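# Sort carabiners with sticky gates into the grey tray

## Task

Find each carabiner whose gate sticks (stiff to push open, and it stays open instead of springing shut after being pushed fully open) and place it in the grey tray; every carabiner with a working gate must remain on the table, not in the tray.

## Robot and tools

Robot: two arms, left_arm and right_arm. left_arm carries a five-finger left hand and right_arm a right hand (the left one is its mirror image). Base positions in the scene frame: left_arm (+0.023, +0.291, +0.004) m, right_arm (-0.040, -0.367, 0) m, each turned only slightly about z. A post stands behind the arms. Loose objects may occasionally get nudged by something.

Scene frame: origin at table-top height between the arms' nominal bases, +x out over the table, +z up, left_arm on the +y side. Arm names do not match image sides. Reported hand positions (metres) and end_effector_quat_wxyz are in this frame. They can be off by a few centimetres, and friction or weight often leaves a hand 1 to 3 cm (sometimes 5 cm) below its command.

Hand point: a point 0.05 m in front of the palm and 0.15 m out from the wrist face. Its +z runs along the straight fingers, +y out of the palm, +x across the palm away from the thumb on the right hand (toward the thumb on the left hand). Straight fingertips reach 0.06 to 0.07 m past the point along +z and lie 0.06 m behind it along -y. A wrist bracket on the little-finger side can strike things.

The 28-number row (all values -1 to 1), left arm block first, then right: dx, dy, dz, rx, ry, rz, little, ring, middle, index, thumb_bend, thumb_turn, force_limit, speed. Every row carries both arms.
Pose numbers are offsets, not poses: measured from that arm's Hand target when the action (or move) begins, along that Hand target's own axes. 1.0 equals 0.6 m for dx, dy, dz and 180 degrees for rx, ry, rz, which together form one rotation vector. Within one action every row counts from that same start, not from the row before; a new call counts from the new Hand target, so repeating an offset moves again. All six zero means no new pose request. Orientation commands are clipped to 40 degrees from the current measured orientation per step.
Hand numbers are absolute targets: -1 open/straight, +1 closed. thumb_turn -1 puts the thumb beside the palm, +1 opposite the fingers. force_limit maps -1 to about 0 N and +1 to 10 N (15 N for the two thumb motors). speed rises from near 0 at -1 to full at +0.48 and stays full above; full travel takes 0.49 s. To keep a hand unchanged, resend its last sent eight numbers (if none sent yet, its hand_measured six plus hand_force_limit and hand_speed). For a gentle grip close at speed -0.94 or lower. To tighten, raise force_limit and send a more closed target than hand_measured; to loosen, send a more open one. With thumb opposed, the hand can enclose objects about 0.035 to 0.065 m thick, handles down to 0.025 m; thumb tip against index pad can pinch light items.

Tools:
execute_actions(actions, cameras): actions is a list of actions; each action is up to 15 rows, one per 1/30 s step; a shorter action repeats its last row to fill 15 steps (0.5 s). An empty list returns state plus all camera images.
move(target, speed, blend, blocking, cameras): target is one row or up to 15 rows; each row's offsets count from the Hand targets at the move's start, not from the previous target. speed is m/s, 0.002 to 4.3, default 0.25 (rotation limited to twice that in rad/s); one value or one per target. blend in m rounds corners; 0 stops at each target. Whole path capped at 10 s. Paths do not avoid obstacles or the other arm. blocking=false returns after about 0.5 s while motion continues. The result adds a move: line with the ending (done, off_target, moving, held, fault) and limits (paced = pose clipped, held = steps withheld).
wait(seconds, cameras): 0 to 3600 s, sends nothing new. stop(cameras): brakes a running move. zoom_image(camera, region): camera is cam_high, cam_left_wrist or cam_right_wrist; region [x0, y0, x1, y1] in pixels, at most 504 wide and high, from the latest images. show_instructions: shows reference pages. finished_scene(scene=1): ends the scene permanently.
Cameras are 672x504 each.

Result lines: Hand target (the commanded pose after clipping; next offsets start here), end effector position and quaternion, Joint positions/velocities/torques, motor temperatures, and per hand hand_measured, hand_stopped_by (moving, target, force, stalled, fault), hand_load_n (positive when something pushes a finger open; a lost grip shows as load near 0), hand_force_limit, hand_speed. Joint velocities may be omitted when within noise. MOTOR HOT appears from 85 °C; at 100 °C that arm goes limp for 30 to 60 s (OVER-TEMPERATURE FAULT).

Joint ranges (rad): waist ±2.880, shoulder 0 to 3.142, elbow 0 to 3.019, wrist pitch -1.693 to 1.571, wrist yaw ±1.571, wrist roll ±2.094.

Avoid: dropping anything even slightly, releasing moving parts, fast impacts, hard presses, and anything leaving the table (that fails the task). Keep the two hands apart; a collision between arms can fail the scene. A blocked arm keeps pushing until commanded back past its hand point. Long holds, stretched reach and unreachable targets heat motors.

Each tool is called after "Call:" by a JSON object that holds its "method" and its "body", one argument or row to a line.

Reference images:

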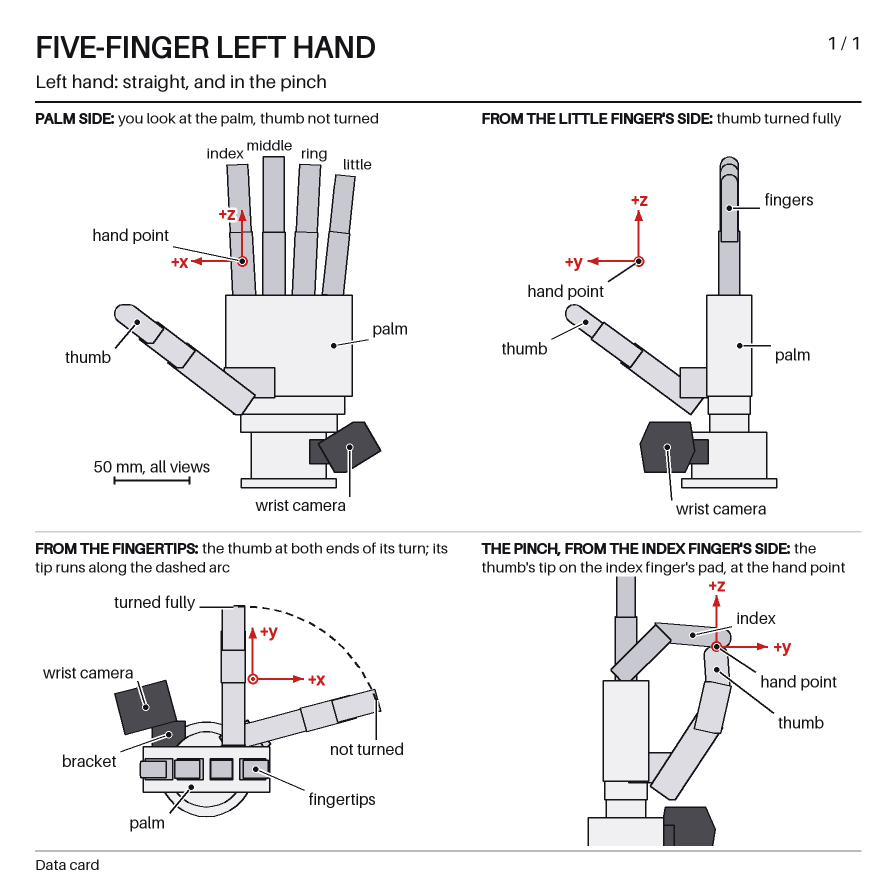

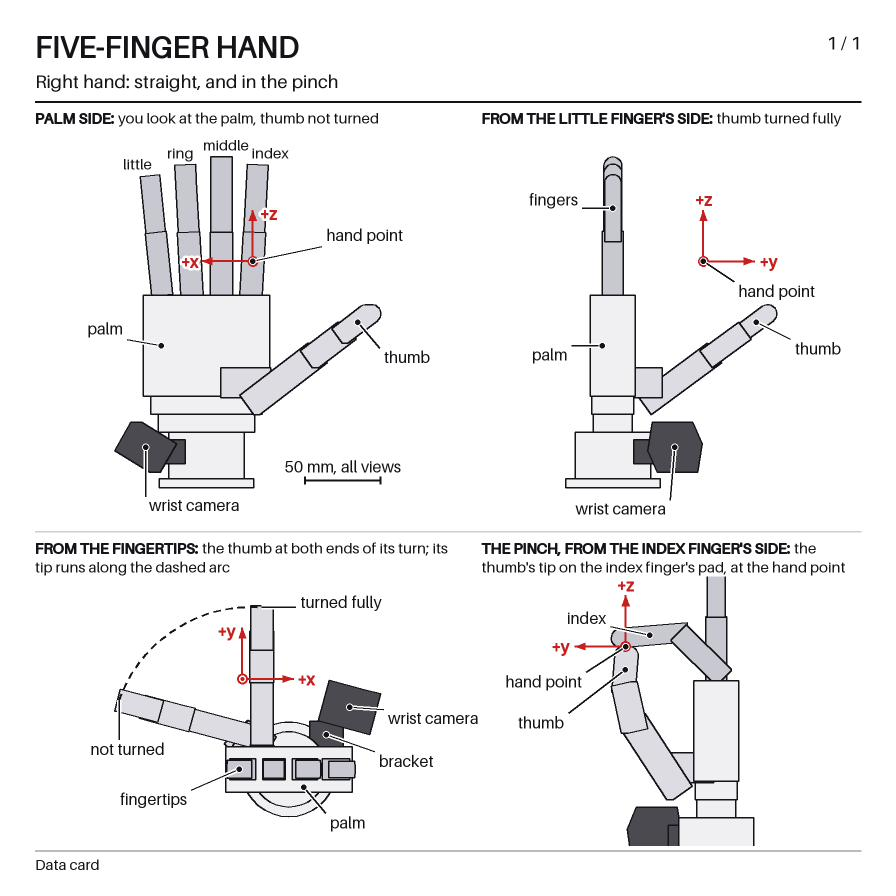

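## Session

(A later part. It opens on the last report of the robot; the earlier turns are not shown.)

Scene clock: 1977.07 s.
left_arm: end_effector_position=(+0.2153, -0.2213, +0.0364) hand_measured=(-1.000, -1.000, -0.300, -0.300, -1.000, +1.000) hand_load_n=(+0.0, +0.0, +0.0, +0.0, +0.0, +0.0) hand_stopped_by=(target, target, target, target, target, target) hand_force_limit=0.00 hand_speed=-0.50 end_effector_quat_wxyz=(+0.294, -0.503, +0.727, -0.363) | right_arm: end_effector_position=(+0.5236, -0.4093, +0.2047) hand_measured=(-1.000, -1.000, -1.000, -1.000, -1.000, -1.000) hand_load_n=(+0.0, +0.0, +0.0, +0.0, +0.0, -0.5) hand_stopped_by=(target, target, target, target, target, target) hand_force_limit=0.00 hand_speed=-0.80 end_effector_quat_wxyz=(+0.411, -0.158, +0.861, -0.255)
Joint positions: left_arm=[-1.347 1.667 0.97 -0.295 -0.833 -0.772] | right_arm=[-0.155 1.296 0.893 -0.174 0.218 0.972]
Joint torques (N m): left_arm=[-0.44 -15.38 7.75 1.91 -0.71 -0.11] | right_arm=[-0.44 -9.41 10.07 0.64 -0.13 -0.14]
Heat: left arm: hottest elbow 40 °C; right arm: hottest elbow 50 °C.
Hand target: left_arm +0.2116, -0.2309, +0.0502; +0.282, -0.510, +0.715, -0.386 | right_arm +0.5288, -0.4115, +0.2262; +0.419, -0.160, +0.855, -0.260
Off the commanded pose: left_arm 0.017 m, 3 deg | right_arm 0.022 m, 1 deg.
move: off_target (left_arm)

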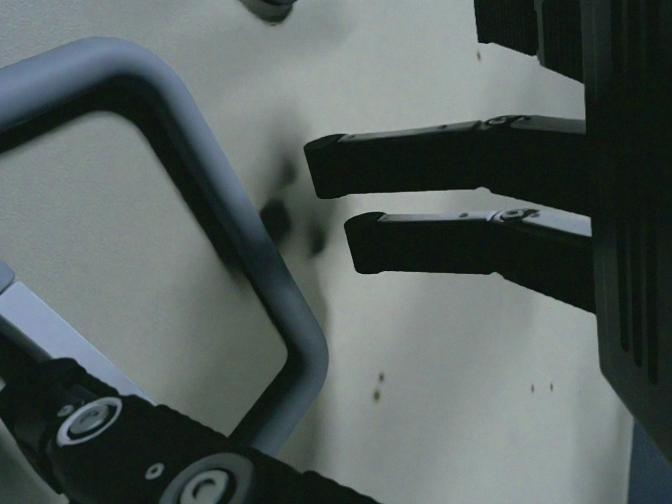

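Call:
{"method": "execute_actions", "body": {
  "actions": [],
  "cameras": ["cam_left_wrist", "cam_high"]
}}

Scene clock: 2006.47 s.
left_arm: end_effector_position=(+0.2153, -0.2213, +0.0364) hand_measured=(-1.000, -1.000, -0.300, -0.300, -1.000, +1.000) hand_load_n=(+0.0, +0.0, +0.0, +0.0, +0.0, +0.0) hand_stopped_by=(target, target, target, target, target, target) hand_force_limit=0.00 hand_speed=-0.50 end_effector_quat_wxyz=(+0.294, -0.503, +0.727, -0.363) | right_arm: end_effector_position=(+0.5236, -0.4093, +0.2047) hand_measured=(-1.000, -1.000, -1.000, -1.000, -1.000, -1.000) hand_load_n=(+0.0, +0.0, +0.0, +0.0, +0.0, -0.5) hand_stopped_by=(target, target, target, target, target, target) hand_force_limit=0.00 hand_speed=-0.80 end_effector_quat_wxyz=(+0.411, -0.158, +0.861, -0.255)
Joint positions: left_arm=[-1.347 1.667 0.97 -0.295 -0.833 -0.772] | right_arm=[-0.155 1.296 0.893 -0.174 0.218 0.972]
Joint velocities: within noise
Joint torques (N m): left_arm=[-0.44 -15.38 7.72 1.91 -0.71 -0.11] | right_arm=[-0.5 -9.7 10.1 0.75 -0.14 -0.16]
Motor temperatures (°C): left_arm=[27 29 37 29 27 28] | right_arm=[29 32 50 25 26 27]
Heat: left arm: hottest elbow 37 °C; right arm: hottest elbow 50 °C.
Hand target: left_arm +0.2116, -0.2309, +0.0502; +0.282, -0.510, +0.715, -0.386 | right_arm +0.5288, -0.4115, +0.2262; +0.419, -0.160, +0.855, -0.260
Off the commanded pose: left_arm 0.017 m, 3 deg | right_arm 0.022 m, 1 deg.
Images, in order (width x height): cam_high 672x504, cam_left_wrist 672x504.

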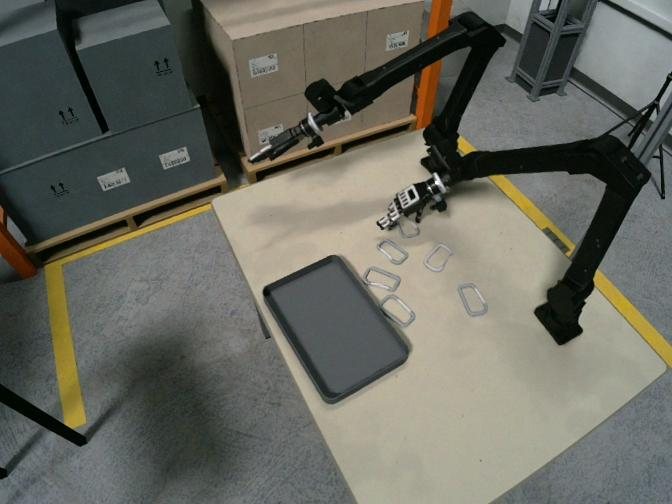

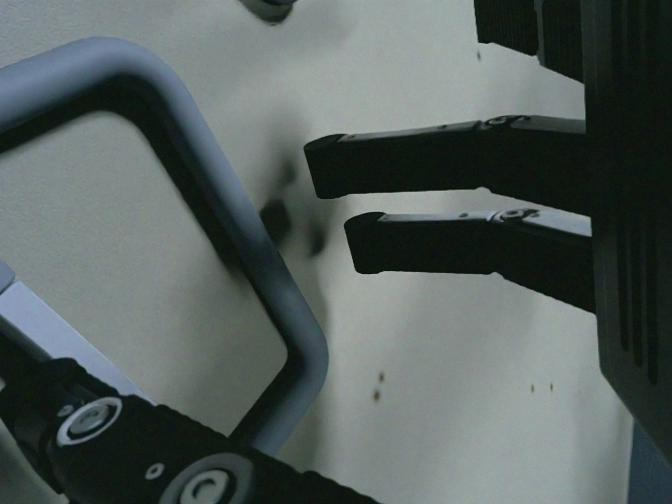

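Call:
{"method": "move", "body": {
  "target": [
    [0,-0.0974,-0.0644,0,0,0,-1,-1,-0.4,-0.4,-1,1,0,-0.5,0,0,0,0,0,0,-1,-1,-1,-1,-1,-1,0,-0.8],
    [-0.0375,-0.0958,-0.0667,0,-0.1067,-0.0705,-1,-1,-0.4,-0.4,-1,1,0,-0.5,0,0,0,0,0,0,-1,-1,-1,-1,-1,-1,0,-0.8],
    [-0.0375,-0.0053,-0.0070,0,-0.1067,-0.0705,-1,-1,-0.4,-0.4,-1,1,0,-0.5,0,0,0,0,0,0,-1,-1,-1,-1,-1,-1,0,-0.8]
  ],
  "speed": 0.15,
  "cameras": ["cam_left_wrist"]
}}

Scene clock: 2031.57 s.
left_arm: end_effector_position=(+0.2248, -0.1998, +0.0524) hand_measured=(-1.000, -1.000, -0.400, -0.400, -1.000, +1.000) hand_load_n=(+0.0, +0.0, +0.0, +0.0, +0.0, +0.0) hand_stopped_by=(target, target, target, target, target, target) hand_force_limit=0.00 hand_speed=-0.50 end_effector_quat_wxyz=(-0.362, +0.642, -0.601, +0.309) | right_arm: end_effector_position=(+0.5236, -0.4093, +0.2047) hand_measured=(-1.000, -1.000, -1.000, -1.000, -1.000, -1.000) hand_load_n=(+0.0, +0.0, +0.0, -0.5, +0.0, +0.0) hand_stopped_by=(target, target, target, target, target, target) hand_force_limit=0.00 hand_speed=-0.80 end_effector_quat_wxyz=(+0.411, -0.158, +0.861, -0.255)
Joint positions: left_arm=[-1.375 1.759 1.179 -0.935 -0.992 -1.459] | right_arm=[-0.155 1.296 0.893 -0.174 0.218 0.972]
Joint torques (N m): left_arm=[-0.62 -15.15 7.75 0.87 -0.96 -0.09] | right_arm=[-0.32 -9.29 10.04 0.66 -0.18 -0.16]
Heat: left arm: hottest elbow 37 °C; right arm: hottest elbow 50 °C.
Hand target: left_arm +0.2171, -0.2091, +0.0553; -0.353, +0.643, -0.597, +0.325 | right_arm +0.5288, -0.4115, +0.2262; +0.419, -0.160, +0.855, -0.260
Off the commanded pose: left_arm 0.012 m, 2 deg | right_arm 0.022 m, 1 deg.
move: off_target (left_arm)

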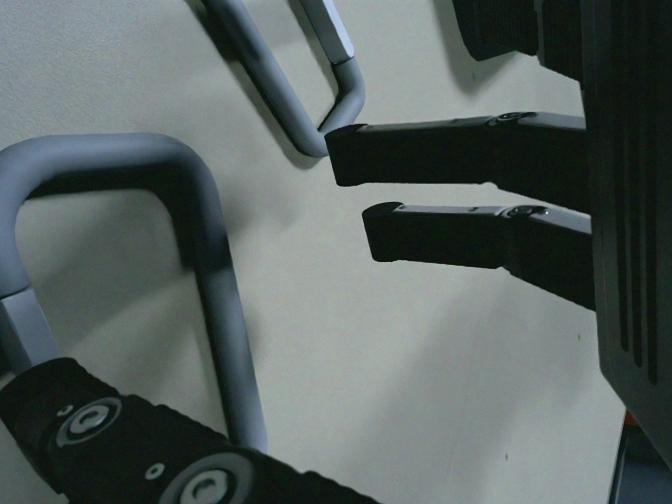

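Call:
{"method": "move", "body": {
  "target": [0.0073,0.0425,0.0113,0,0,0,-1,-1,-0.4,-0.4,-1,1,0,-0.5,0,0,0,0,0,0,-1,-1,-1,-1,-1,-1,0,-0.8],
  "speed": 0.08,
  "cameras": ["cam_left_wrist"]
}}

Scene clock: 2050.27 s.
left_arm: end_effector_position=(+0.2126, -0.2063, +0.0286) hand_measured=(-1.000, -1.000, -0.400, -0.400, -1.000, +1.000) hand_load_n=(+0.0, -0.5, +0.0, +0.0, +0.0, +0.0) hand_stopped_by=(target, target, target, target, target, target) hand_force_limit=0.00 hand_speed=-0.50 end_effector_quat_wxyz=(-0.361, +0.638, -0.605, +0.311) | right_arm: end_effector_position=(+0.5236, -0.4093, +0.2047) hand_measured=(-1.000, -1.000, -1.000, -1.000, -1.000, -1.000) hand_load_n=(+0.0, +0.0, +0.0, +0.0, +0.0, +0.0) hand_stopped_by=(target, target, target, target, target, target) hand_force_limit=0.00 hand_speed=-0.80 end_effector_quat_wxyz=(+0.411, -0.158, +0.861, -0.255)
Joint positions: left_arm=[-1.401 1.807 1.172 -0.904 -0.993 -1.485] | right_arm=[-0.155 1.296 0.893 -0.174 0.218 0.972]
Joint torques (N m): left_arm=[-0.62 -15.33 7.47 0.84 -0.98 -0.12] | right_arm=[-0.09 -9.58 10.13 0.84 -0.14 -0.14]
Heat: left arm: hottest elbow 38 °C; right arm: hottest elbow 50 °C.
Hand target: left_arm +0.2094, -0.2139, +0.0302; -0.353, +0.643, -0.597, +0.325 | right_arm +0.5288, -0.4115, +0.2262; +0.419, -0.160, +0.855, -0.260
Off the commanded pose: left_arm 0.008 m, 2 deg | right_arm 0.022 m, 1 deg.
move: done

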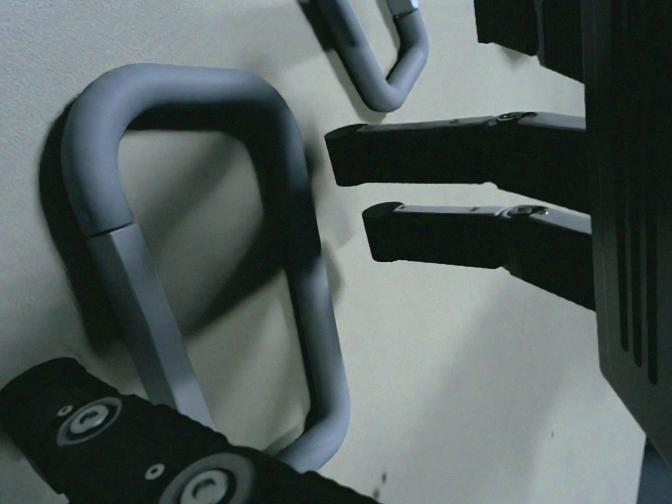

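Call:
{"method": "move", "body": {
  "target": [
    [-0.0150,-0.0006,0.0010,0,0,0,-1,-1,-0.4,-0.4,-1,1,0,-0.5,0,0,0,0,0,0,-1,-1,-1,-1,-1,-1,0,-0.8],
    [-0.0150,0.0146,0.0112,0,0,0,-1,-1,-0.4,-0.4,-1,1,0,-0.5,0,0,0,0,0,0,-1,-1,-1,-1,-1,-1,0,-0.8]
  ],
  "speed": 0.08,
  "cameras": ["cam_left_wrist"]
}}

Scene clock: 2061.73 s.
left_arm: end_effector_position=(+0.2138, -0.2053, +0.0262) hand_measured=(-1.000, -1.000, -0.400, -0.400, -1.000, +1.000) hand_load_n=(+0.0, +0.0, +0.0, +0.0, -0.5, -1.0) hand_stopped_by=(target, target, target, target, target, target) hand_force_limit=0.00 hand_speed=-0.50 end_effector_quat_wxyz=(-0.357, +0.641, -0.598, +0.321) | right_arm: end_effector_position=(+0.5236, -0.4093, +0.2047) hand_measured=(-1.000, -1.000, -1.000, -1.000, -1.000, -1.000) hand_load_n=(+0.0, +0.0, +0.0, -0.5, +0.0, -0.5) hand_stopped_by=(target, target, target, target, target, target) hand_force_limit=0.00 hand_speed=-0.80 end_effector_quat_wxyz=(+0.411, -0.158, +0.861, -0.255)
Joint positions: left_arm=[-1.401 1.8 1.149 -0.866 -1.001 -1.489] | right_arm=[-0.155 1.296 0.893 -0.174 0.218 0.972]
Joint torques (N m): left_arm=[-0.44 -14.86 6.12 0.92 -0.64 -0.05] | right_arm=[-0.73 -9.52 9.99 0.79 -0.15 -0.17]
Heat: left arm: hottest elbow 37 °C; right arm: hottest elbow 50 °C.
Hand target: left_arm +0.2096, -0.2048, +0.0192; -0.353, +0.643, -0.597, +0.325 | right_arm +0.5288, -0.4115, +0.2262; +0.419, -0.160, +0.855, -0.260
Off the commanded pose: left_arm 0.008 m, 1 deg | right_arm 0.022 m, 1 deg.
move: done

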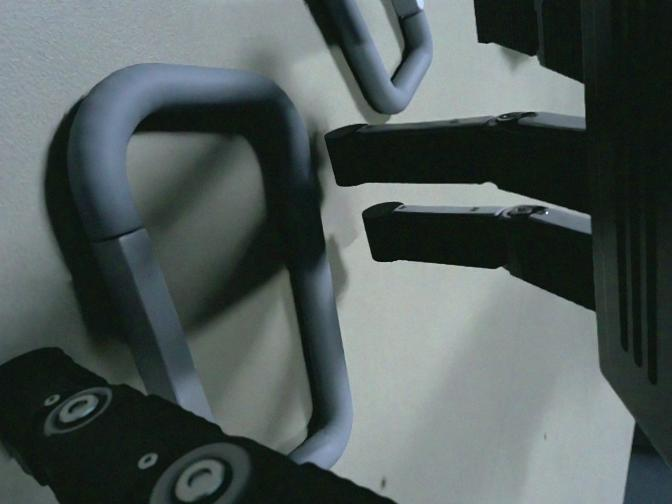

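Call:
{"method": "move", "body": {
  "target": [
    [0,-0.055,-0.036,0,0,0,-1,-1,-0.4,-0.4,-1,1,0,-0.5,0,0,0,0,0,0,-1,-1,-1,-1,-1,-1,0,-0.8],
    [-0.0200,-0.0558,-0.036,0,0,0,-1,-1,-0.4,-0.4,-1,1,0,-0.5,0,0,0,0,0,0,-1,-1,-1,-1,-1,-1,0,-0.8],
    [-0.0200,0,0.0012,0,0,0,-1,-1,-0.4,-0.4,-1,1,0,-0.5,0,0,0,0,0,0,-1,-1,-1,-1,-1,-1,0,-0.8]
  ],
  "speed": 0.1,
  "cameras": ["cam_left_wrist"]
}}

Scene clock: 2075.97 s.
left_arm: end_effector_position=(+0.2127, -0.1903, +0.0265) hand_measured=(-1.000, -1.000, -0.400, -0.400, -1.000, +1.000) hand_load_n=(+0.0, +0.0, +0.0, +0.0, +0.0, -1.0) hand_stopped_by=(target, target, target, target, target, target) hand_force_limit=0.00 hand_speed=-0.50 end_effector_quat_wxyz=(-0.358, +0.641, -0.597, +0.323) | right_arm: end_effector_position=(+0.5236, -0.4093, +0.2047) hand_measured=(-1.000, -1.000, -1.000, -1.000, -1.000, -1.000) hand_load_n=(+0.0, +0.0, +0.0, +0.0, +0.0, +0.0) hand_stopped_by=(target, target, target, target, target, target) hand_force_limit=0.00 hand_speed=-0.80 end_effector_quat_wxyz=(+0.411, -0.158, +0.861, -0.255)
Joint positions: left_arm=[-1.401 1.768 1.1 -0.848 -1.005 -1.491] | right_arm=[-0.155 1.296 0.893 -0.174 0.218 0.972]
Joint torques (N m): left_arm=[-0.21 -13.57 6.83 0.91 -0.46 0] | right_arm=[-0.67 -9.41 10.11 0.73 -0.12 -0.14]
Heat: left arm: hottest elbow 36 °C; right arm: hottest elbow 50 °C.
Hand target: left_arm +0.2093, -0.1929, +0.0189; -0.353, +0.643, -0.597, +0.325 | right_arm +0.5288, -0.4115, +0.2262; +0.419, -0.160, +0.855, -0.260
Off the commanded pose: left_arm 0.009 m, 1 deg | right_arm 0.022 m, 1 deg.
move: done

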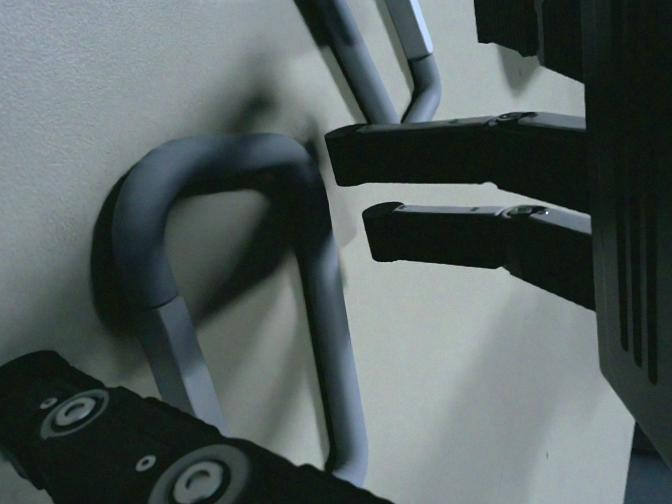

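Call:
{"method": "move", "body": {
  "target": [
    [0,-0.055,-0.036,0,0,0,-1,-1,-0.4,-0.4,-1,1,0,-0.5,0,0,0,0,0,0,-1,-1,-1,-1,-1,-1,0,-0.8],
    [0.0150,-0.0558,-0.036,0,0,0,-1,-1,-0.4,-0.4,-1,1,0,-0.5,0,0,0,0,0,0,-1,-1,-1,-1,-1,-1,0,-0.8],
    [0.0150,0,0,0,0,0,-1,-1,-0.4,-0.4,-1,1,0,-0.5,0,0,0,0,0,0,-1,-1,-1,-1,-1,-1,0,-0.8]
  ],
  "speed": 0.1,
  "cameras": ["cam_left_wrist"]
}}

Scene clock: 2084.33 s.
left_arm: end_effector_position=(+0.2128, -0.1891, +0.0252) hand_measured=(-1.000, -1.000, -0.400, -0.400, -1.000, +1.000) hand_load_n=(+0.0, +0.0, +0.0, +0.0, +0.0, -1.0) hand_stopped_by=(target, target, target, target, target, target) hand_force_limit=0.00 hand_speed=-0.50 end_effector_quat_wxyz=(-0.364, +0.638, -0.600, +0.317) | right_arm: end_effector_position=(+0.5236, -0.4093, +0.2047) hand_measured=(-1.000, -1.000, -1.000, -1.000, -1.000, -1.000) hand_load_n=(+0.0, +0.0, +0.0, +0.0, +0.0, +0.0) hand_stopped_by=(target, target, target, target, target, target) hand_force_limit=0.00 hand_speed=-0.80 end_effector_quat_wxyz=(+0.411, -0.158, +0.861, -0.255)
Joint positions: left_arm=[-1.401 1.777 1.111 -0.871 -1.007 -1.493] | right_arm=[-0.155 1.296 0.893 -0.174 0.218 0.972]
Joint torques (N m): left_arm=[-0.26 -12.81 8.2 1.32 -0.37 0] | right_arm=[-0.26 -9.52 9.99 0.66 -0.17 -0.17]
Heat: left arm: hottest elbow 37 °C; right arm: hottest elbow 50 °C.
Hand target: left_arm +0.2100, -0.2018, +0.0189; -0.353, +0.643, -0.597, +0.325 | right_arm +0.5288, -0.4115, +0.2262; +0.419, -0.160, +0.855, -0.260
Off the commanded pose: left_arm 0.014 m, 2 deg | right_arm 0.022 m, 1 deg.
move: off_target (left_arm)

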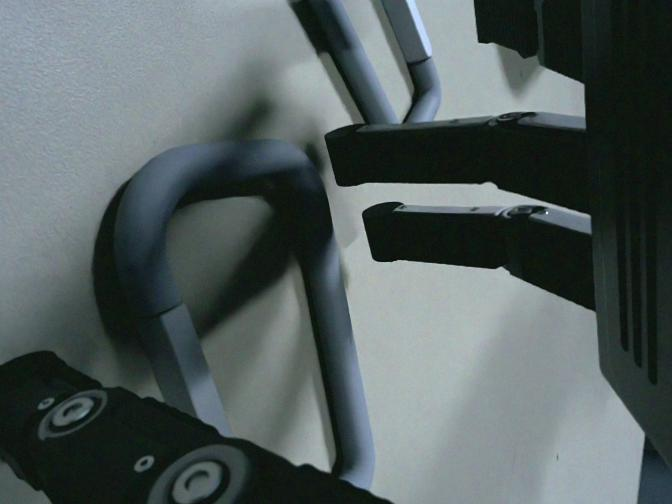

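Call:
{"method": "move", "body": {
  "target": [
    [0,-0.065,-0.042,0,0,0,-1,-1,-0.4,-0.4,-1,1,0,-0.5,0,0,0,0,0,0,-1,-1,-1,-1,-1,-1,0,-0.8],
    [0.0250,-0.065,-0.042,0,0,0,-1,-1,-0.4,-0.4,-1,1,0,-0.5,0,0,0,0,0,0,-1,-1,-1,-1,-1,-1,0,-0.8]
  ],
  "speed": 0.1,
  "cameras": ["cam_left_wrist"]
}}

Call:
{"method": "execute_actions", "body": {
  "actions": [],
  "cameras": ["cam_left_wrist"]
}}

Scene clock: 2091.23 s.
left_arm: end_effector_position=(+0.2136, -0.1981, +0.0515) hand_measured=(-1.000, -1.000, -0.400, -0.400, -1.000, +1.000) hand_load_n=(+0.0, +0.0, +0.0, +0.0, +0.0, +0.0) hand_stopped_by=(target, target, target, target, target, target) hand_force_limit=0.00 hand_speed=-0.50 end_effector_quat_wxyz=(-0.364, +0.638, -0.601, +0.315) | right_arm: end_effector_position=(+0.5236, -0.4093, +0.2047) hand_measured=(-1.000, -1.000, -1.000, -1.000, -1.000, -1.000) hand_load_n=(+0.0, +0.0, +0.0, +0.0, +0.0, +0.0) hand_stopped_by=(target, target, target, target, target, target) hand_force_limit=0.00 hand_speed=-0.80 end_effector_quat_wxyz=(+0.411, -0.158, +0.861, -0.255)
Joint positions: left_arm=[-1.401 1.756 1.166 -0.95 -1.005 -1.493] | right_arm=[-0.155 1.296 0.893 -0.174 0.218 0.972]
Joint torques (N m): left_arm=[-0.44 -14.45 11.78 -0.57 -0.48 -0.01] | right_arm=[-0.62 -9.58 10.06 0.69 -0.14 -0.16]
Heat: left arm: hottest elbow 37 °C; right arm: hottest elbow 50 °C.
Hand target: left_arm +0.2110, -0.2170, +0.0653; -0.353, +0.643, -0.597, +0.325 | right_arm +0.5288, -0.4115, +0.2262; +0.419, -0.160, +0.855, -0.260
Off the commanded pose: left_arm 0.023 m, 2 deg | right_arm 0.022 m, 1 deg.
move: off_target (left_arm)

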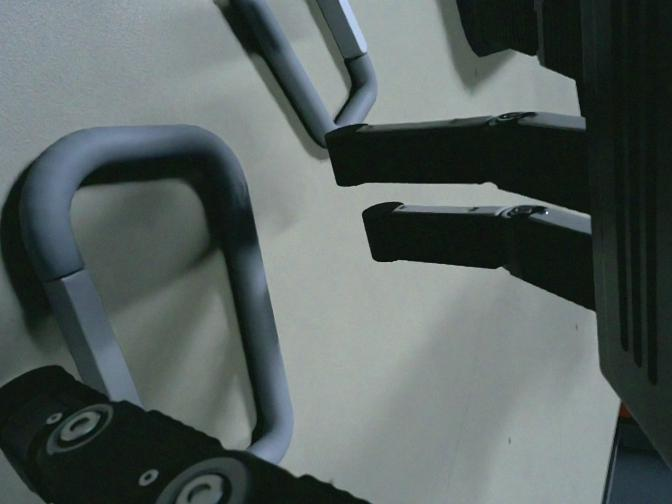

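Scene clock: 2091.23 s.
left_arm: end_effector_position=(+0.2136, -0.1981, +0.0515) hand_measured=(-1.000, -1.000, -0.400, -0.400, -1.000, +1.000) hand_load_n=(+0.0, +0.0, +0.0, +0.0, +0.0, +0.0) hand_stopped_by=(target, target, target, target, target, target) hand_force_limit=0.00 hand_speed=-0.50 end_effector_quat_wxyz=(-0.364, +0.638, -0.601, +0.315) | right_arm: end_effector_position=(+0.5236, -0.4093, +0.2047) hand_measured=(-1.000, -1.000, -1.000, -1.000, -1.000, -1.000) hand_load_n=(+0.0, +0.0, +0.0, +0.0, +0.0, +0.0) hand_stopped_by=(target, target, target, target, target, target) hand_force_limit=0.00 hand_speed=-0.80 end_effector_quat_wxyz=(+0.411, -0.158, +0.861, -0.255)
Joint positions: left_arm=[-1.401 1.756 1.166 -0.95 -1.005 -1.493] | right_arm=[-0.155 1.296 0.893 -0.174 0.218 0.972]
Joint velocities: within noise
Joint torques (N m): left_arm=[-0.44 -14.45 11.78 -0.57 -0.48 -0.01] | right_arm=[-0.62 -9.58 10.06 0.69 -0.14 -0.16]
Motor temperatures (°C): left_arm=[27 30 37 29 28 28] | right_arm=[29 32 50 25 26 27]
Heat: left arm: hottest elbow 37 °C; right arm: hottest elbow 50 °C.
Hand target: left_arm +0.2110, -0.2170, +0.0653; -0.353, +0.643, -0.597, +0.325 | right_arm +0.5288, -0.4115, +0.2262; +0.419, -0.160, +0.855, -0.260
Off the commanded pose: left_arm 0.023 m, 2 deg | right_arm 0.022 m, 1 deg.
Images, in order (width x height): cam_left_wrist 672x504.

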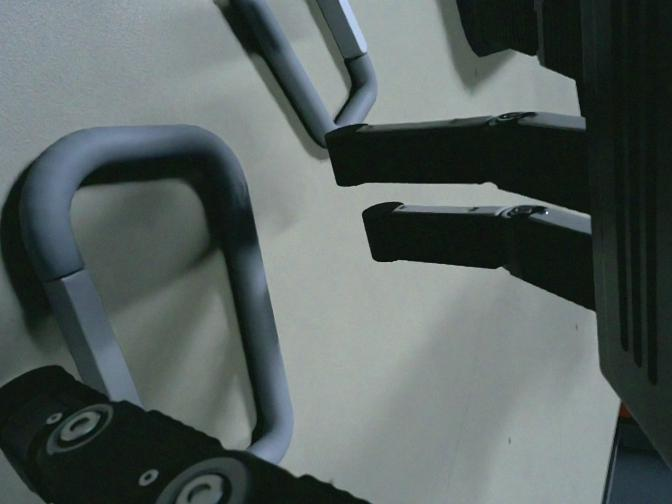

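Call:
{"method": "move", "body": {
  "target": [0,0.064,0.0423,0,0,0,-1,-1,-0.4,-0.4,-1,1,0,-0.5,0,0,0,0,0,0,-1,-1,-1,-1,-1,-1,0,-0.8],
  "speed": 0.1,
  "cameras": ["cam_left_wrist"]
}}

Scene clock: 2099.27 s.
left_arm: end_effector_position=(+0.2142, -0.2080, +0.0260) hand_measured=(-1.000, -1.000, -0.400, -0.400, -1.000, +1.000) hand_load_n=(-0.5, +0.0, +0.0, +0.0, +0.0, -1.5) hand_stopped_by=(target, target, target, target, target, target) hand_force_limit=0.00 hand_speed=-0.50 end_effector_quat_wxyz=(-0.362, +0.639, -0.599, +0.319) | right_arm: end_effector_position=(+0.5236, -0.4093, +0.2047) hand_measured=(-1.000, -1.000, -1.000, -1.000, -1.000, -1.000) hand_load_n=(+0.0, +0.0, +0.0, +0.0, +0.0, +0.0) hand_stopped_by=(target, target, target, target, target, target) hand_force_limit=0.00 hand_speed=-0.80 end_effector_quat_wxyz=(+0.411, -0.158, +0.861, -0.255)
Joint positions: left_arm=[-1.403 1.813 1.166 -0.884 -1.006 -1.493] | right_arm=[-0.155 1.296 0.893 -0.174 0.218 0.972]
Joint torques (N m): left_arm=[-0.32 -13.92 7.8 1.17 -0.42 0] | right_arm=[-0.5 -9.64 10.06 0.73 -0.14 -0.15]
Heat: left arm: hottest elbow 38 °C; right arm: hottest elbow 50 °C.
Hand target: left_arm +0.2116, -0.2167, +0.0192; -0.353, +0.643, -0.597, +0.325 | right_arm +0.5288, -0.4115, +0.2262; +0.419, -0.160, +0.855, -0.260
Off the commanded pose: left_arm 0.011 m, 1 deg | right_arm 0.022 m, 1 deg.
move: off_target (left_arm)

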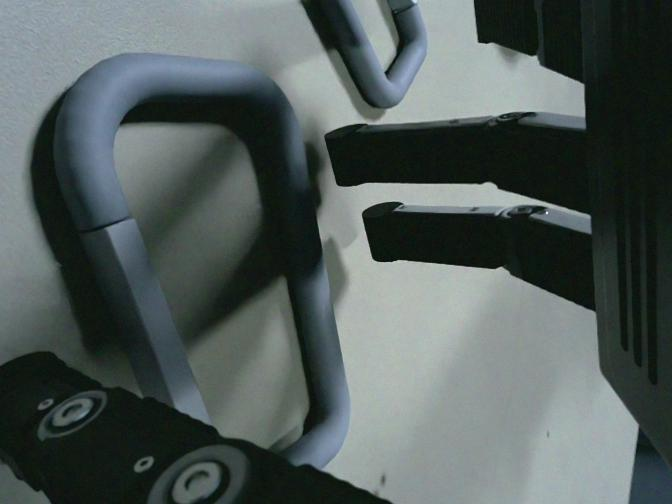

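Call:
{"method": "move", "body": {
  "target": [
    [0,-0.055,-0.036,0,0,0,-1,-1,-0.4,-0.4,-1,1,0,-0.5,0,0,0,0,0,0,-1,-1,-1,-1,-1,-1,0,-0.8],
    [-0.0170,-0.0555,-0.035,0,0,0,-1,-1,-0.4,-0.4,-1,1,0,-0.5,0,0,0,0,0,0,-1,-1,-1,-1,-1,-1,0,-0.8],
    [-0.0170,-0.0005,0.0015,0,0,0,-1,-1,-0.4,-0.4,-1,1,0,-0.5,0,0,0,0,0,0,-1,-1,-1,-1,-1,-1,0,-0.8]
  ],
  "speed": 0.1,
  "cameras": ["cam_left_wrist"]
}}

Scene clock: 2106.20 s.
left_arm: end_effector_position=(+0.2138, -0.2042, +0.0262) hand_measured=(-1.000, -1.000, -0.400, -0.400, -1.000, +1.000) hand_load_n=(+0.0, +0.0, +0.0, +0.0, +0.0, -1.0) hand_stopped_by=(target, target, target, target, target, target) hand_force_limit=0.00 hand_speed=-0.50 end_effector_quat_wxyz=(-0.357, +0.642, -0.596, +0.325) | right_arm: end_effector_position=(+0.5236, -0.4093, +0.2047) hand_measured=(-1.000, -1.000, -1.000, -1.000, -1.000, -1.000) hand_load_n=(+0.0, +0.0, +0.0, +0.0, +0.0, +0.0) hand_stopped_by=(target, target, target, target, target, target) hand_force_limit=0.00 hand_speed=-0.80 end_effector_quat_wxyz=(+0.411, -0.158, +0.861, -0.255)
Joint positions: left_arm=[-1.403 1.797 1.142 -0.859 -1.007 -1.495] | right_arm=[-0.155 1.296 0.893 -0.174 0.218 0.972]
Joint torques (N m): left_arm=[-0.15 -14.15 6.98 0.87 -0.4 0.06] | right_arm=[-0.56 -9.76 10.09 0.72 -0.14 -0.15]
Heat: left arm: hottest elbow 38 °C; right arm: hottest elbow 50 °C.
Hand target: left_arm +0.2117, -0.2065, +0.0190; -0.353, +0.643, -0.597, +0.325 | right_arm +0.5288, -0.4115, +0.2262; +0.419, -0.160, +0.855, -0.260
Off the commanded pose: left_arm 0.008 m, 1 deg | right_arm 0.022 m, 1 deg.
move: done

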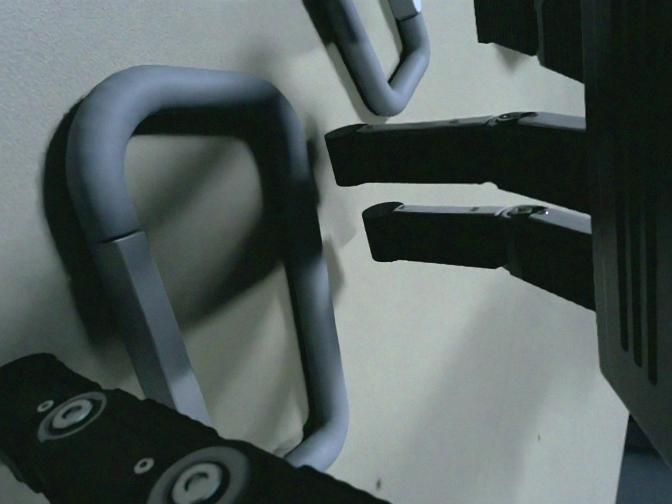

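Call:
{"method": "move", "body": {
  "target": [
    [0,-0.055,-0.036,0,0,0,-1,-1,-0.4,-0.4,-1,1,0,-0.5,0,0,0,0,0,0,-1,-1,-1,-1,-1,-1,0,-0.8],
    [-0.010,-0.0553,-0.0353,0,0,0,-1,-1,-0.4,-0.4,-1,1,0,-0.5,0,0,0,0,0,0,-1,-1,-1,-1,-1,-1,0,-0.8],
    [-0.010,0,0.0010,0,0,0,-1,-1,-0.4,-0.4,-1,1,0,-0.5,0,0,0,0,0,0,-1,-1,-1,-1,-1,-1,0,-0.8]
  ],
  "speed": 0.1,
  "cameras": ["cam_left_wrist"]
}}

Scene clock: 2113.60 s.
left_arm: end_effector_position=(+0.2132, -0.1996, +0.0264) hand_measured=(-1.000, -1.000, -0.400, -0.400, -1.000, +1.000) hand_load_n=(+0.0, +0.0, +0.0, +0.0, +0.0, -0.5) hand_stopped_by=(target, target, target, target, target, target) hand_force_limit=0.00 hand_speed=-0.50 end_effector_quat_wxyz=(-0.356, +0.643, -0.594, +0.327) | right_arm: end_effector_position=(+0.5236, -0.4093, +0.2047) hand_measured=(-1.000, -1.000, -1.000, -1.000, -1.000, -1.000) hand_load_n=(+0.0, +0.0, +0.0, +0.0, +0.0, +0.0) hand_stopped_by=(target, target, target, target, target, target) hand_force_limit=0.00 hand_speed=-0.80 end_effector_quat_wxyz=(+0.411, -0.158, +0.861, -0.255)
Joint positions: left_arm=[-1.403 1.785 1.123 -0.848 -1.007 -1.496] | right_arm=[-0.155 1.296 0.893 -0.174 0.218 0.972]
Joint torques (N m): left_arm=[0.15 -13.86 6.91 0.85 -0.4 0.1] | right_arm=[-0.73 -9.82 10 0.75 -0.12 -0.16]
Heat: left arm: hottest elbow 37 °C; right arm: hottest elbow 50 °C.
Hand target: left_arm +0.2118, -0.2005, +0.0187; -0.353, +0.643, -0.597, +0.325 | right_arm +0.5288, -0.4115, +0.2262; +0.419, -0.160, +0.855, -0.260
Off the commanded pose: left_arm 0.008 m, 0 deg | right_arm 0.022 m, 1 deg.
move: done

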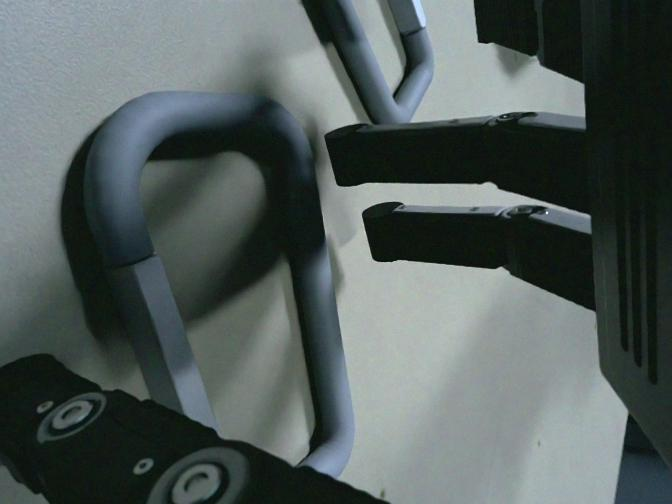

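Call:
{"method": "execute_actions", "body": {
  "actions": [
    [[0,0,0,0,0,0,-1,-1,0.05,0.05,-1,1,-0.4,-0.85,0,0,0,0,0,0,-1,-1,-1,-1,-1,-1,0,-0.8]],
    [[0,0,0,0,0,0,-1,-1,0.05,0.05,-0.7,1,-0.4,-0.85,0,0,0,0,0,0,-1,-1,-1,-1,-1,-1,0,-0.8]]
  ]
}}

Call:
{"method": "wait", "body": {
  "seconds": 4,
  "cameras": ["cam_left_wrist"]
}}

Scene clock: 2119.83 s.
left_arm: end_effector_position=(+0.2132, -0.1996, +0.0264) hand_measured=(-1.000, -1.000, -0.056, +0.050, -0.910, +1.000) hand_load_n=(+0.0, +0.0, +5.0, +0.0, +4.5, +0.0) hand_stopped_by=(target, target, force, target, force, target) hand_force_limit=-0.40 hand_speed=-0.85 end_effector_quat_wxyz=(-0.356, +0.643, -0.594, +0.327) | right_arm: end_effector_position=(+0.5236, -0.4093, +0.2047) hand_measured=(-1.000, -1.000, -1.000, -1.000, -1.000, -1.000) hand_load_n=(+0.0, +0.0, +0.0, -0.5, +0.0, +0.0) hand_stopped_by=(target, target, target, target, target, target) hand_force_limit=0.00 hand_speed=-0.80 end_effector_quat_wxyz=(+0.411, -0.158, +0.861, -0.255)
Joint positions: left_arm=[-1.403 1.785 1.123 -0.848 -1.007 -1.496] | right_arm=[-0.155 1.296 0.893 -0.174 0.218 0.972]
Joint torques (N m): left_arm=[0.03 -13.92 6.93 0.85 -0.4 0.1] | right_arm=[-0.32 -9.52 10.02 0.79 -0.13 -0.16]
Heat: left arm: hottest elbow 37 °C; right arm: hottest elbow 50 °C.
Hand target: left_arm +0.2118, -0.2005, +0.0187; -0.353, +0.643, -0.597, +0.325 | right_arm +0.5288, -0.4115, +0.2262; +0.419, -0.160, +0.855, -0.260
Off the commanded pose: left_arm 0.008 m, 0 deg | right_arm 0.022 m, 1 deg.

Scene clock: 2123.83 s.
left_arm: end_effector_position=(+0.2132, -0.1996, +0.0264) hand_measured=(-1.000, -1.000, -0.056, +0.050, -0.910, +1.000) hand_load_n=(+0.0, +0.0, +5.0, +0.0, +4.5, +0.0) hand_stopped_by=(target, target, force, target, force, target) hand_force_limit=-0.40 hand_speed=-0.85 end_effector_quat_wxyz=(-0.356, +0.643, -0.594, +0.327) | right_arm: end_effector_position=(+0.5236, -0.4093, +0.2047) hand_measured=(-1.000, -1.000, -1.000, -1.000, -1.000, -1.000) hand_load_n=(+0.0, +0.0, +0.0, +0.0, -0.5, +0.0) hand_stopped_by=(target, target, target, target, target, target) hand_force_limit=0.00 hand_speed=-0.80 end_effector_quat_wxyz=(+0.411, -0.158, +0.861, -0.255)
Joint positions: left_arm=[-1.403 1.785 1.123 -0.848 -1.007 -1.496] | right_arm=[-0.155 1.296 0.893 -0.174 0.218 0.972]
Joint torques (N m): left_arm=[0.03 -13.86 6.94 0.85 -0.4 0.1] | right_arm=[-0.62 -9.17 10.14 0.68 -0.12 -0.15]
Heat: left arm: hottest elbow 37 °C; right arm: hottest elbow 50 °C.
Hand target: left_arm +0.2118, -0.2005, +0.0187; -0.353, +0.643, -0.597, +0.325 | right_arm +0.5288, -0.4115, +0.2262; +0.419, -0.160, +0.855, -0.260
Off the commanded pose: left_arm 0.008 m, 0 deg | right_arm 0.022 m, 1 deg.
wait: 4.00 s; at rest by 0.17 s

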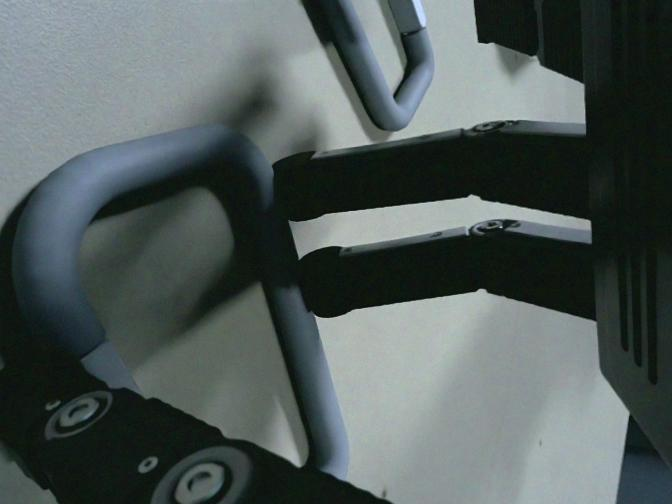

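Call:
{"method": "execute_actions", "body": {
  "actions": [
    [[0,0,0,0,0,0,-1,-1,0.05,0.2,-0.7,1,-0.4,-0.85,0,0,0,0,0,0,-1,-1,-1,-1,-1,-1,0,-0.8]],
    [[0,0,0,0,0,0,-1,-1,0.05,0.2,-0.69,1,-0.2,-0.9,0,0,0,0,0,0,-1,-1,-1,-1,-1,-1,0,-0.8]]
  ]
}}

Call:
{"method": "wait", "body": {
  "seconds": 2,
  "cameras": ["cam_left_wrist"]
}}

Scene clock: 2129.13 s.
left_arm: end_effector_position=(+0.2132, -0.1996, +0.0264) hand_measured=(-1.000, -1.000, -0.056, +0.200, -0.886, +1.000) hand_load_n=(-0.5, +0.0, +6.5, +0.0, +6.0, +0.0) hand_stopped_by=(target, target, force, target, force, target) hand_force_limit=-0.20 hand_speed=-0.90 end_effector_quat_wxyz=(-0.356, +0.643, -0.594, +0.327) | right_arm: end_effector_position=(+0.5236, -0.4093, +0.2047) hand_measured=(-1.000, -1.000, -1.000, -1.000, -1.000, -1.000) hand_load_n=(+0.0, +0.0, +0.0, +0.0, -0.5, -0.5) hand_stopped_by=(target, target, target, target, target, target) hand_force_limit=0.00 hand_speed=-0.80 end_effector_quat_wxyz=(+0.411, -0.158, +0.861, -0.255)
Joint positions: left_arm=[-1.403 1.785 1.123 -0.848 -1.007 -1.496] | right_arm=[-0.155 1.296 0.893 -0.174 0.218 0.972]
Joint torques (N m): left_arm=[0.09 -13.86 6.91 0.87 -0.4 0.1] | right_arm=[-0.44 -9.64 9.96 0.77 -0.11 -0.15]
Heat: left arm: hottest elbow 37 °C; right arm: hottest elbow 50 °C.
Hand target: left_arm +0.2118, -0.2005, +0.0187; -0.353, +0.643, -0.597, +0.325 | right_arm +0.5288, -0.4115, +0.2262; +0.419, -0.160, +0.855, -0.260
Off the commanded pose: left_arm 0.008 m, 0 deg | right_arm 0.022 m, 1 deg.

Scene clock: 2131.13 s.
left_arm: end_effector_position=(+0.2132, -0.1996, +0.0264) hand_measured=(-1.000, -1.000, -0.056, +0.200, -0.886, +1.000) hand_load_n=(-0.5, +0.0, +6.5, +0.0, +6.0, +0.0) hand_stopped_by=(target, target, force, target, force, target) hand_force_limit=-0.20 hand_speed=-0.90 end_effector_quat_wxyz=(-0.356, +0.643, -0.594, +0.327) | right_arm: end_effector_position=(+0.5236, -0.4093, +0.2047) hand_measured=(-1.000, -1.000, -1.000, -1.000, -1.000, -1.000) hand_load_n=(-0.5, +0.0, +0.0, +0.0, +0.0, -0.5) hand_stopped_by=(target, target, target, target, target, target) hand_force_limit=0.00 hand_speed=-0.80 end_effector_quat_wxyz=(+0.411, -0.158, +0.861, -0.255)
Joint positions: left_arm=[-1.403 1.785 1.123 -0.848 -1.007 -1.496] | right_arm=[-0.155 1.296 0.893 -0.174 0.218 0.972]
Joint torques (N m): left_arm=[0.09 -13.86 6.93 0.85 -0.4 0.09] | right_arm=[-0.97 -9.7 10.14 0.69 -0.15 -0.16]
Heat: left arm: hottest elbow 37 °C; right arm: hottest elbow 50 °C.
Hand target: left_arm +0.2118, -0.2005, +0.0187; -0.353, +0.643, -0.597, +0.325 | right_arm +0.5288, -0.4115, +0.2262; +0.419, -0.160, +0.855, -0.260
Off the commanded pose: left_arm 0.008 m, 0 deg | right_arm 0.022 m, 1 deg.
wait: 2.00 s; at rest by 0.17 s

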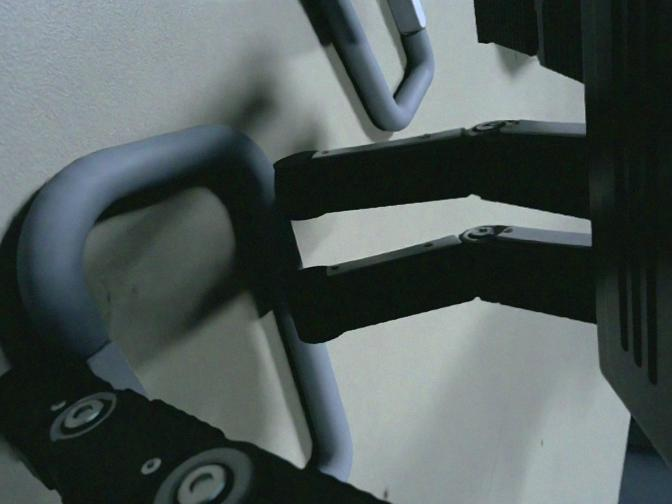

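Call:
{"method": "execute_actions", "body": {
  "actions": [
    [[0,0,0,0,0,0,-1,-1,0.05,-0.06,-0.69,1,-0.2,-0.9,0,0,0,0,0,0,-1,-1,-1,-1,-1,-1,0,-0.8]],
    [[0,0,0,0,0,0,-1,-1,0.05,-0.06,-0.68,1,0.15,-0.9,0,0,0,0,0,0,-1,-1,-1,-1,-1,-1,0,-0.8]],
    [[0,0,0,0,0,0,-1,-1,0.05,-0.06,-0.68,1,0.15,-0.9,0,0,0,0,0,0,-1,-1,-1,-1,-1,-1,0,-0.8]]
  ],
  "cameras": ["cam_left_wrist"]
}}

Scene clock: 2138.40 s.
left_arm: end_effector_position=(+0.2133, -0.1996, +0.0265) hand_measured=(-1.000, -1.000, -0.056, -0.060, -0.824, +1.000) hand_load_n=(+0.0, +0.0, +10.0, +0.0, +8.5, +2.0) hand_stopped_by=(target, target, force, target, force, target) hand_force_limit=0.15 hand_speed=-0.90 end_effector_quat_wxyz=(-0.356, +0.643, -0.594, +0.327) | right_arm: end_effector_position=(+0.5236, -0.4093, +0.2047) hand_measured=(-1.000, -1.000, -1.000, -1.000, -1.000, -1.000) hand_load_n=(+0.0, +0.0, +0.0, -0.5, +0.0, +0.0) hand_stopped_by=(target, target, target, target, target, target) hand_force_limit=0.00 hand_speed=-0.80 end_effector_quat_wxyz=(+0.411, -0.158, +0.861, -0.255)
Joint positions: left_arm=[-1.403 1.785 1.123 -0.848 -1.007 -1.496] | right_arm=[-0.155 1.296 0.893 -0.174 0.218 0.972]
Joint torques (N m): left_arm=[0.03 -13.86 6.91 0.85 -0.39 0.1] | right_arm=[-0.91 -9.64 10 0.69 -0.15 -0.13]
Heat: left arm: hottest elbow 37 °C; right arm: hottest elbow 50 °C.
Hand target: left_arm +0.2118, -0.2005, +0.0187; -0.353, +0.643, -0.597, +0.325 | right_arm +0.5288, -0.4115, +0.2262; +0.419, -0.160, +0.855, -0.260
Off the commanded pose: left_arm 0.008 m, 0 deg | right_arm 0.022 m, 1 deg.

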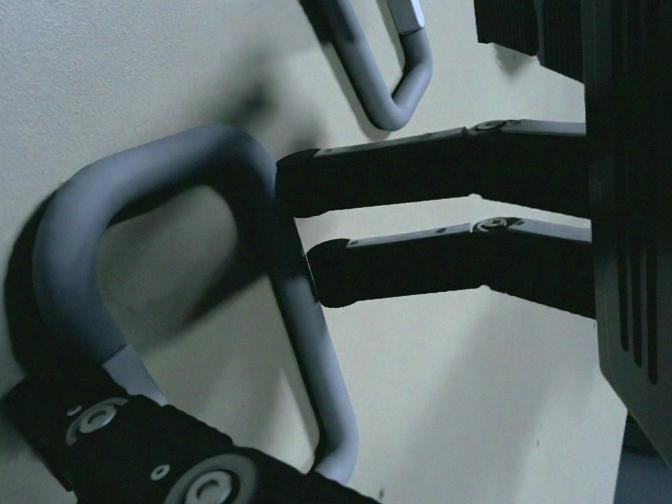

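Call:
{"method": "zoom_image", "body": {
  "camera": "cam_left_wrist",
  "region": [0, 250, 250, 504]
}}

Scaled by 1.984 from the camera's image (finer frame: 960x720).

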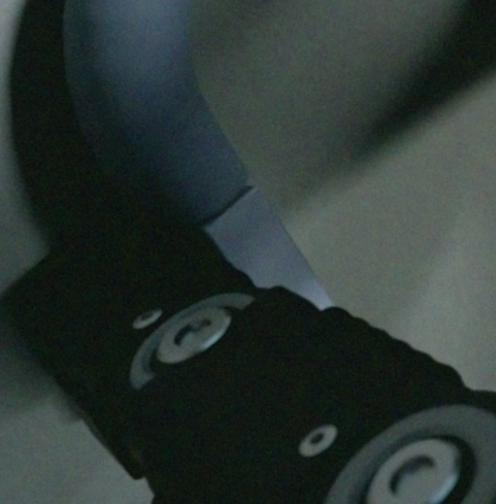

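Call:
{"method": "execute_actions", "body": {
  "actions": [
    [[0,0,0,0,0,0,-1,-1,-0.06,-0.06,-1,1,0.15,-0.7,0,0,0,0,0,0,-1,-1,-1,-1,-1,-1,0,-0.8]],
    [[0,0,0,0,0,0,-1,-1,-0.3,-0.3,-1,1,0.15,-0.6,0,0,0,0,0,0,-1,-1,-1,-1,-1,-1,0,-0.8]]
  ]
}}

Call:
{"method": "move", "body": {
  "target": [
    [0,-0.065,-0.042,0,0,0,-1,-1,-0.3,-0.3,-1,1,0,-0.5,0,0,0,0,0,0,-1,-1,-1,-1,-1,-1,0,-0.8],
    [0.0200,-0.065,-0.042,0,0,0,-1,-1,-0.3,-0.3,-1,1,0,-0.5,0,0,0,0,0,0,-1,-1,-1,-1,-1,-1,0,-0.8],
    [0.0200,0,0.0000,0,0,0,-1,-1,-0.3,-0.3,-1,1,0,-0.5,0,0,0,0,0,0,-1,-1,-1,-1,-1,-1,0,-0.8]
  ],
  "speed": 0.1,
  "cameras": ["cam_left_wrist"]
}}

Scene clock: 2151.37 s.
left_arm: end_effector_position=(+0.2136, -0.2004, +0.0268) hand_measured=(-1.000, -1.000, -0.300, -0.300, -1.000, +1.000) hand_load_n=(+0.0, +0.0, +0.0, +0.0, +0.0, +0.0) hand_stopped_by=(target, target, target, target, target, target) hand_force_limit=0.15 hand_speed=-0.60 end_effector_quat_wxyz=(-0.355, +0.643, -0.593, +0.328) | right_arm: end_effector_position=(+0.5236, -0.4093, +0.2047) hand_measured=(-1.000, -1.000, -1.000, -1.000, -1.000, -1.000) hand_load_n=(+0.0, +0.0, +0.0, +0.0, +0.0, +0.0) hand_stopped_by=(target, target, target, target, target, target) hand_force_limit=0.00 hand_speed=-0.80 end_effector_quat_wxyz=(+0.411, -0.158, +0.861, -0.255)
Joint positions: left_arm=[-1.403 1.785 1.123 -0.845 -1.008 -1.496] | right_arm=[-0.155 1.296 0.893 -0.174 0.218 0.972]
Joint torques (N m): left_arm=[0.09 -13.8 6.94 0.73 -0.33 0.1] | right_arm=[-0.44 -9.23 10.13 0.75 -0.15 -0.16]
Heat: left arm: hottest elbow 37 °C; right arm: hottest elbow 50 °C.
Hand target: left_arm +0.2118, -0.2004, +0.0187; -0.353, +0.643, -0.597, +0.325 | right_arm +0.5288, -0.4115, +0.2262; +0.419, -0.160, +0.855, -0.260
Off the commanded pose: left_arm 0.008 m, 1 deg | right_arm 0.022 m, 1 deg.

Scene clock: 2154.30 s.
left_arm: end_effector_position=(+0.2138, -0.2045, +0.0258) hand_measured=(-1.000, -1.000, -0.300, -0.300, -1.000, +1.000) hand_load_n=(+0.0, +0.0, +0.0, -0.5, +0.0, -1.0) hand_stopped_by=(target, target, target, target, target, target) hand_force_limit=0.00 hand_speed=-0.50 end_effector_quat_wxyz=(-0.360, +0.641, -0.597, +0.321) | right_arm: end_effector_position=(+0.5236, -0.4093, +0.2047) hand_measured=(-1.000, -1.000, -1.000, -1.000, -1.000, -1.000) hand_load_n=(+0.0, +0.0, +0.0, +0.0, +0.0, +0.0) hand_stopped_by=(target, target, target, target, target, target) hand_force_limit=0.00 hand_speed=-0.80 end_effector_quat_wxyz=(+0.411, -0.158, +0.861, -0.255)
Joint positions: left_arm=[-1.403 1.804 1.151 -0.873 -1.007 -1.496] | right_arm=[-0.155 1.296 0.893 -0.174 0.218 0.972]
Joint torques (N m): left_arm=[-0.03 -13.68 7.8 1.21 -0.4 0.08] | right_arm=[-0.44 -9.76 10.06 0.75 -0.17 -0.16]
Heat: left arm: hottest elbow 37 °C; right arm: hottest elbow 50 °C.
Hand target: left_arm +0.2127, -0.2124, +0.0186; -0.353, +0.643, -0.597, +0.325 | right_arm +0.5288, -0.4115, +0.2262; +0.419, -0.160, +0.855, -0.260
Off the commanded pose: left_arm 0.011 m, 1 deg | right_arm 0.022 m, 1 deg.
move: off_target (left_arm)

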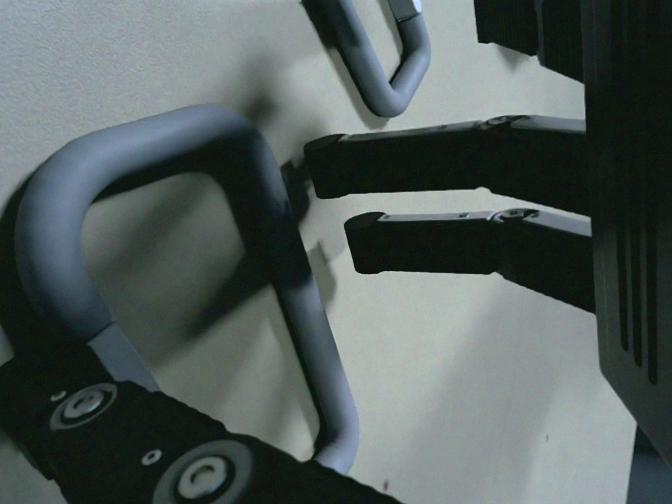

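Call:
{"method": "move", "body": {
  "target": [
    [0,-0.065,-0.042,0,0,0,-1,-1,-0.3,-0.3,-1,1,0,-0.5,0,0,0,0,0,0,-1,-1,-1,-1,-1,-1,0,-0.8],
    [0.0170,-0.062,-0.045,0,0,0,-1,-1,-0.3,-0.3,-1,1,0,-0.5,0,0,0,0,0,0,-1,-1,-1,-1,-1,-1,0,-0.8],
    [0.0170,0.003,-0.0050,0,0,0,-1,-1,-0.3,-0.3,-1,1,0,-0.5,0,0,0,0,0,0,-1,-1,-1,-1,-1,-1,0,-0.8]
  ],
  "speed": 0.1,
  "cameras": ["cam_left_wrist"]
}}

Scene clock: 2162.60 s.
left_arm: end_effector_position=(+0.2140, -0.2121, +0.0251) hand_measured=(-1.000, -1.000, -0.300, -0.300, -1.000, +1.000) hand_load_n=(+0.0, +0.0, +0.0, +0.0, -0.5, -1.0) hand_stopped_by=(target, target, target, target, target, target) hand_force_limit=0.00 hand_speed=-0.50 end_effector_quat_wxyz=(-0.364, +0.638, -0.600, +0.317) | right_arm: end_effector_position=(+0.5236, -0.4093, +0.2047) hand_measured=(-1.000, -1.000, -1.000, -1.000, -1.000, -1.000) hand_load_n=(+0.0, +0.0, +0.0, +0.0, +0.0, +0.0) hand_stopped_by=(target, target, target, target, target, target) hand_force_limit=0.00 hand_speed=-0.80 end_effector_quat_wxyz=(+0.411, -0.158, +0.861, -0.255)
Joint positions: left_arm=[-1.404 1.827 1.185 -0.899 -1.007 -1.498] | right_arm=[-0.155 1.296 0.893 -0.174 0.218 0.972]
Joint torques (N m): left_arm=[-0.44 -14.04 7.98 1.21 -0.39 -0.03] | right_arm=[-1.03 -9.76 10.15 0.69 -0.13 -0.15]
Heat: left arm: hottest elbow 38 °C; right arm: hottest elbow 50 °C.
Hand target: left_arm +0.2100, -0.2229, +0.0187; -0.353, +0.643, -0.597, +0.325 | right_arm +0.5288, -0.4115, +0.2262; +0.419, -0.160, +0.855, -0.260
Off the commanded pose: left_arm 0.013 m, 2 deg | right_arm 0.022 m, 1 deg.
move: off_target (left_arm)

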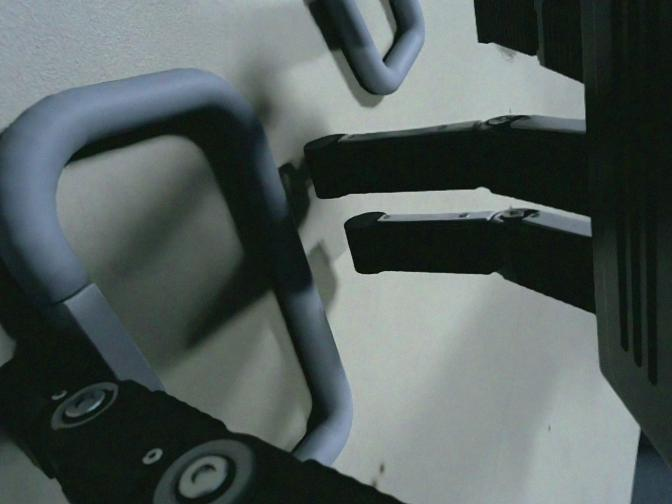

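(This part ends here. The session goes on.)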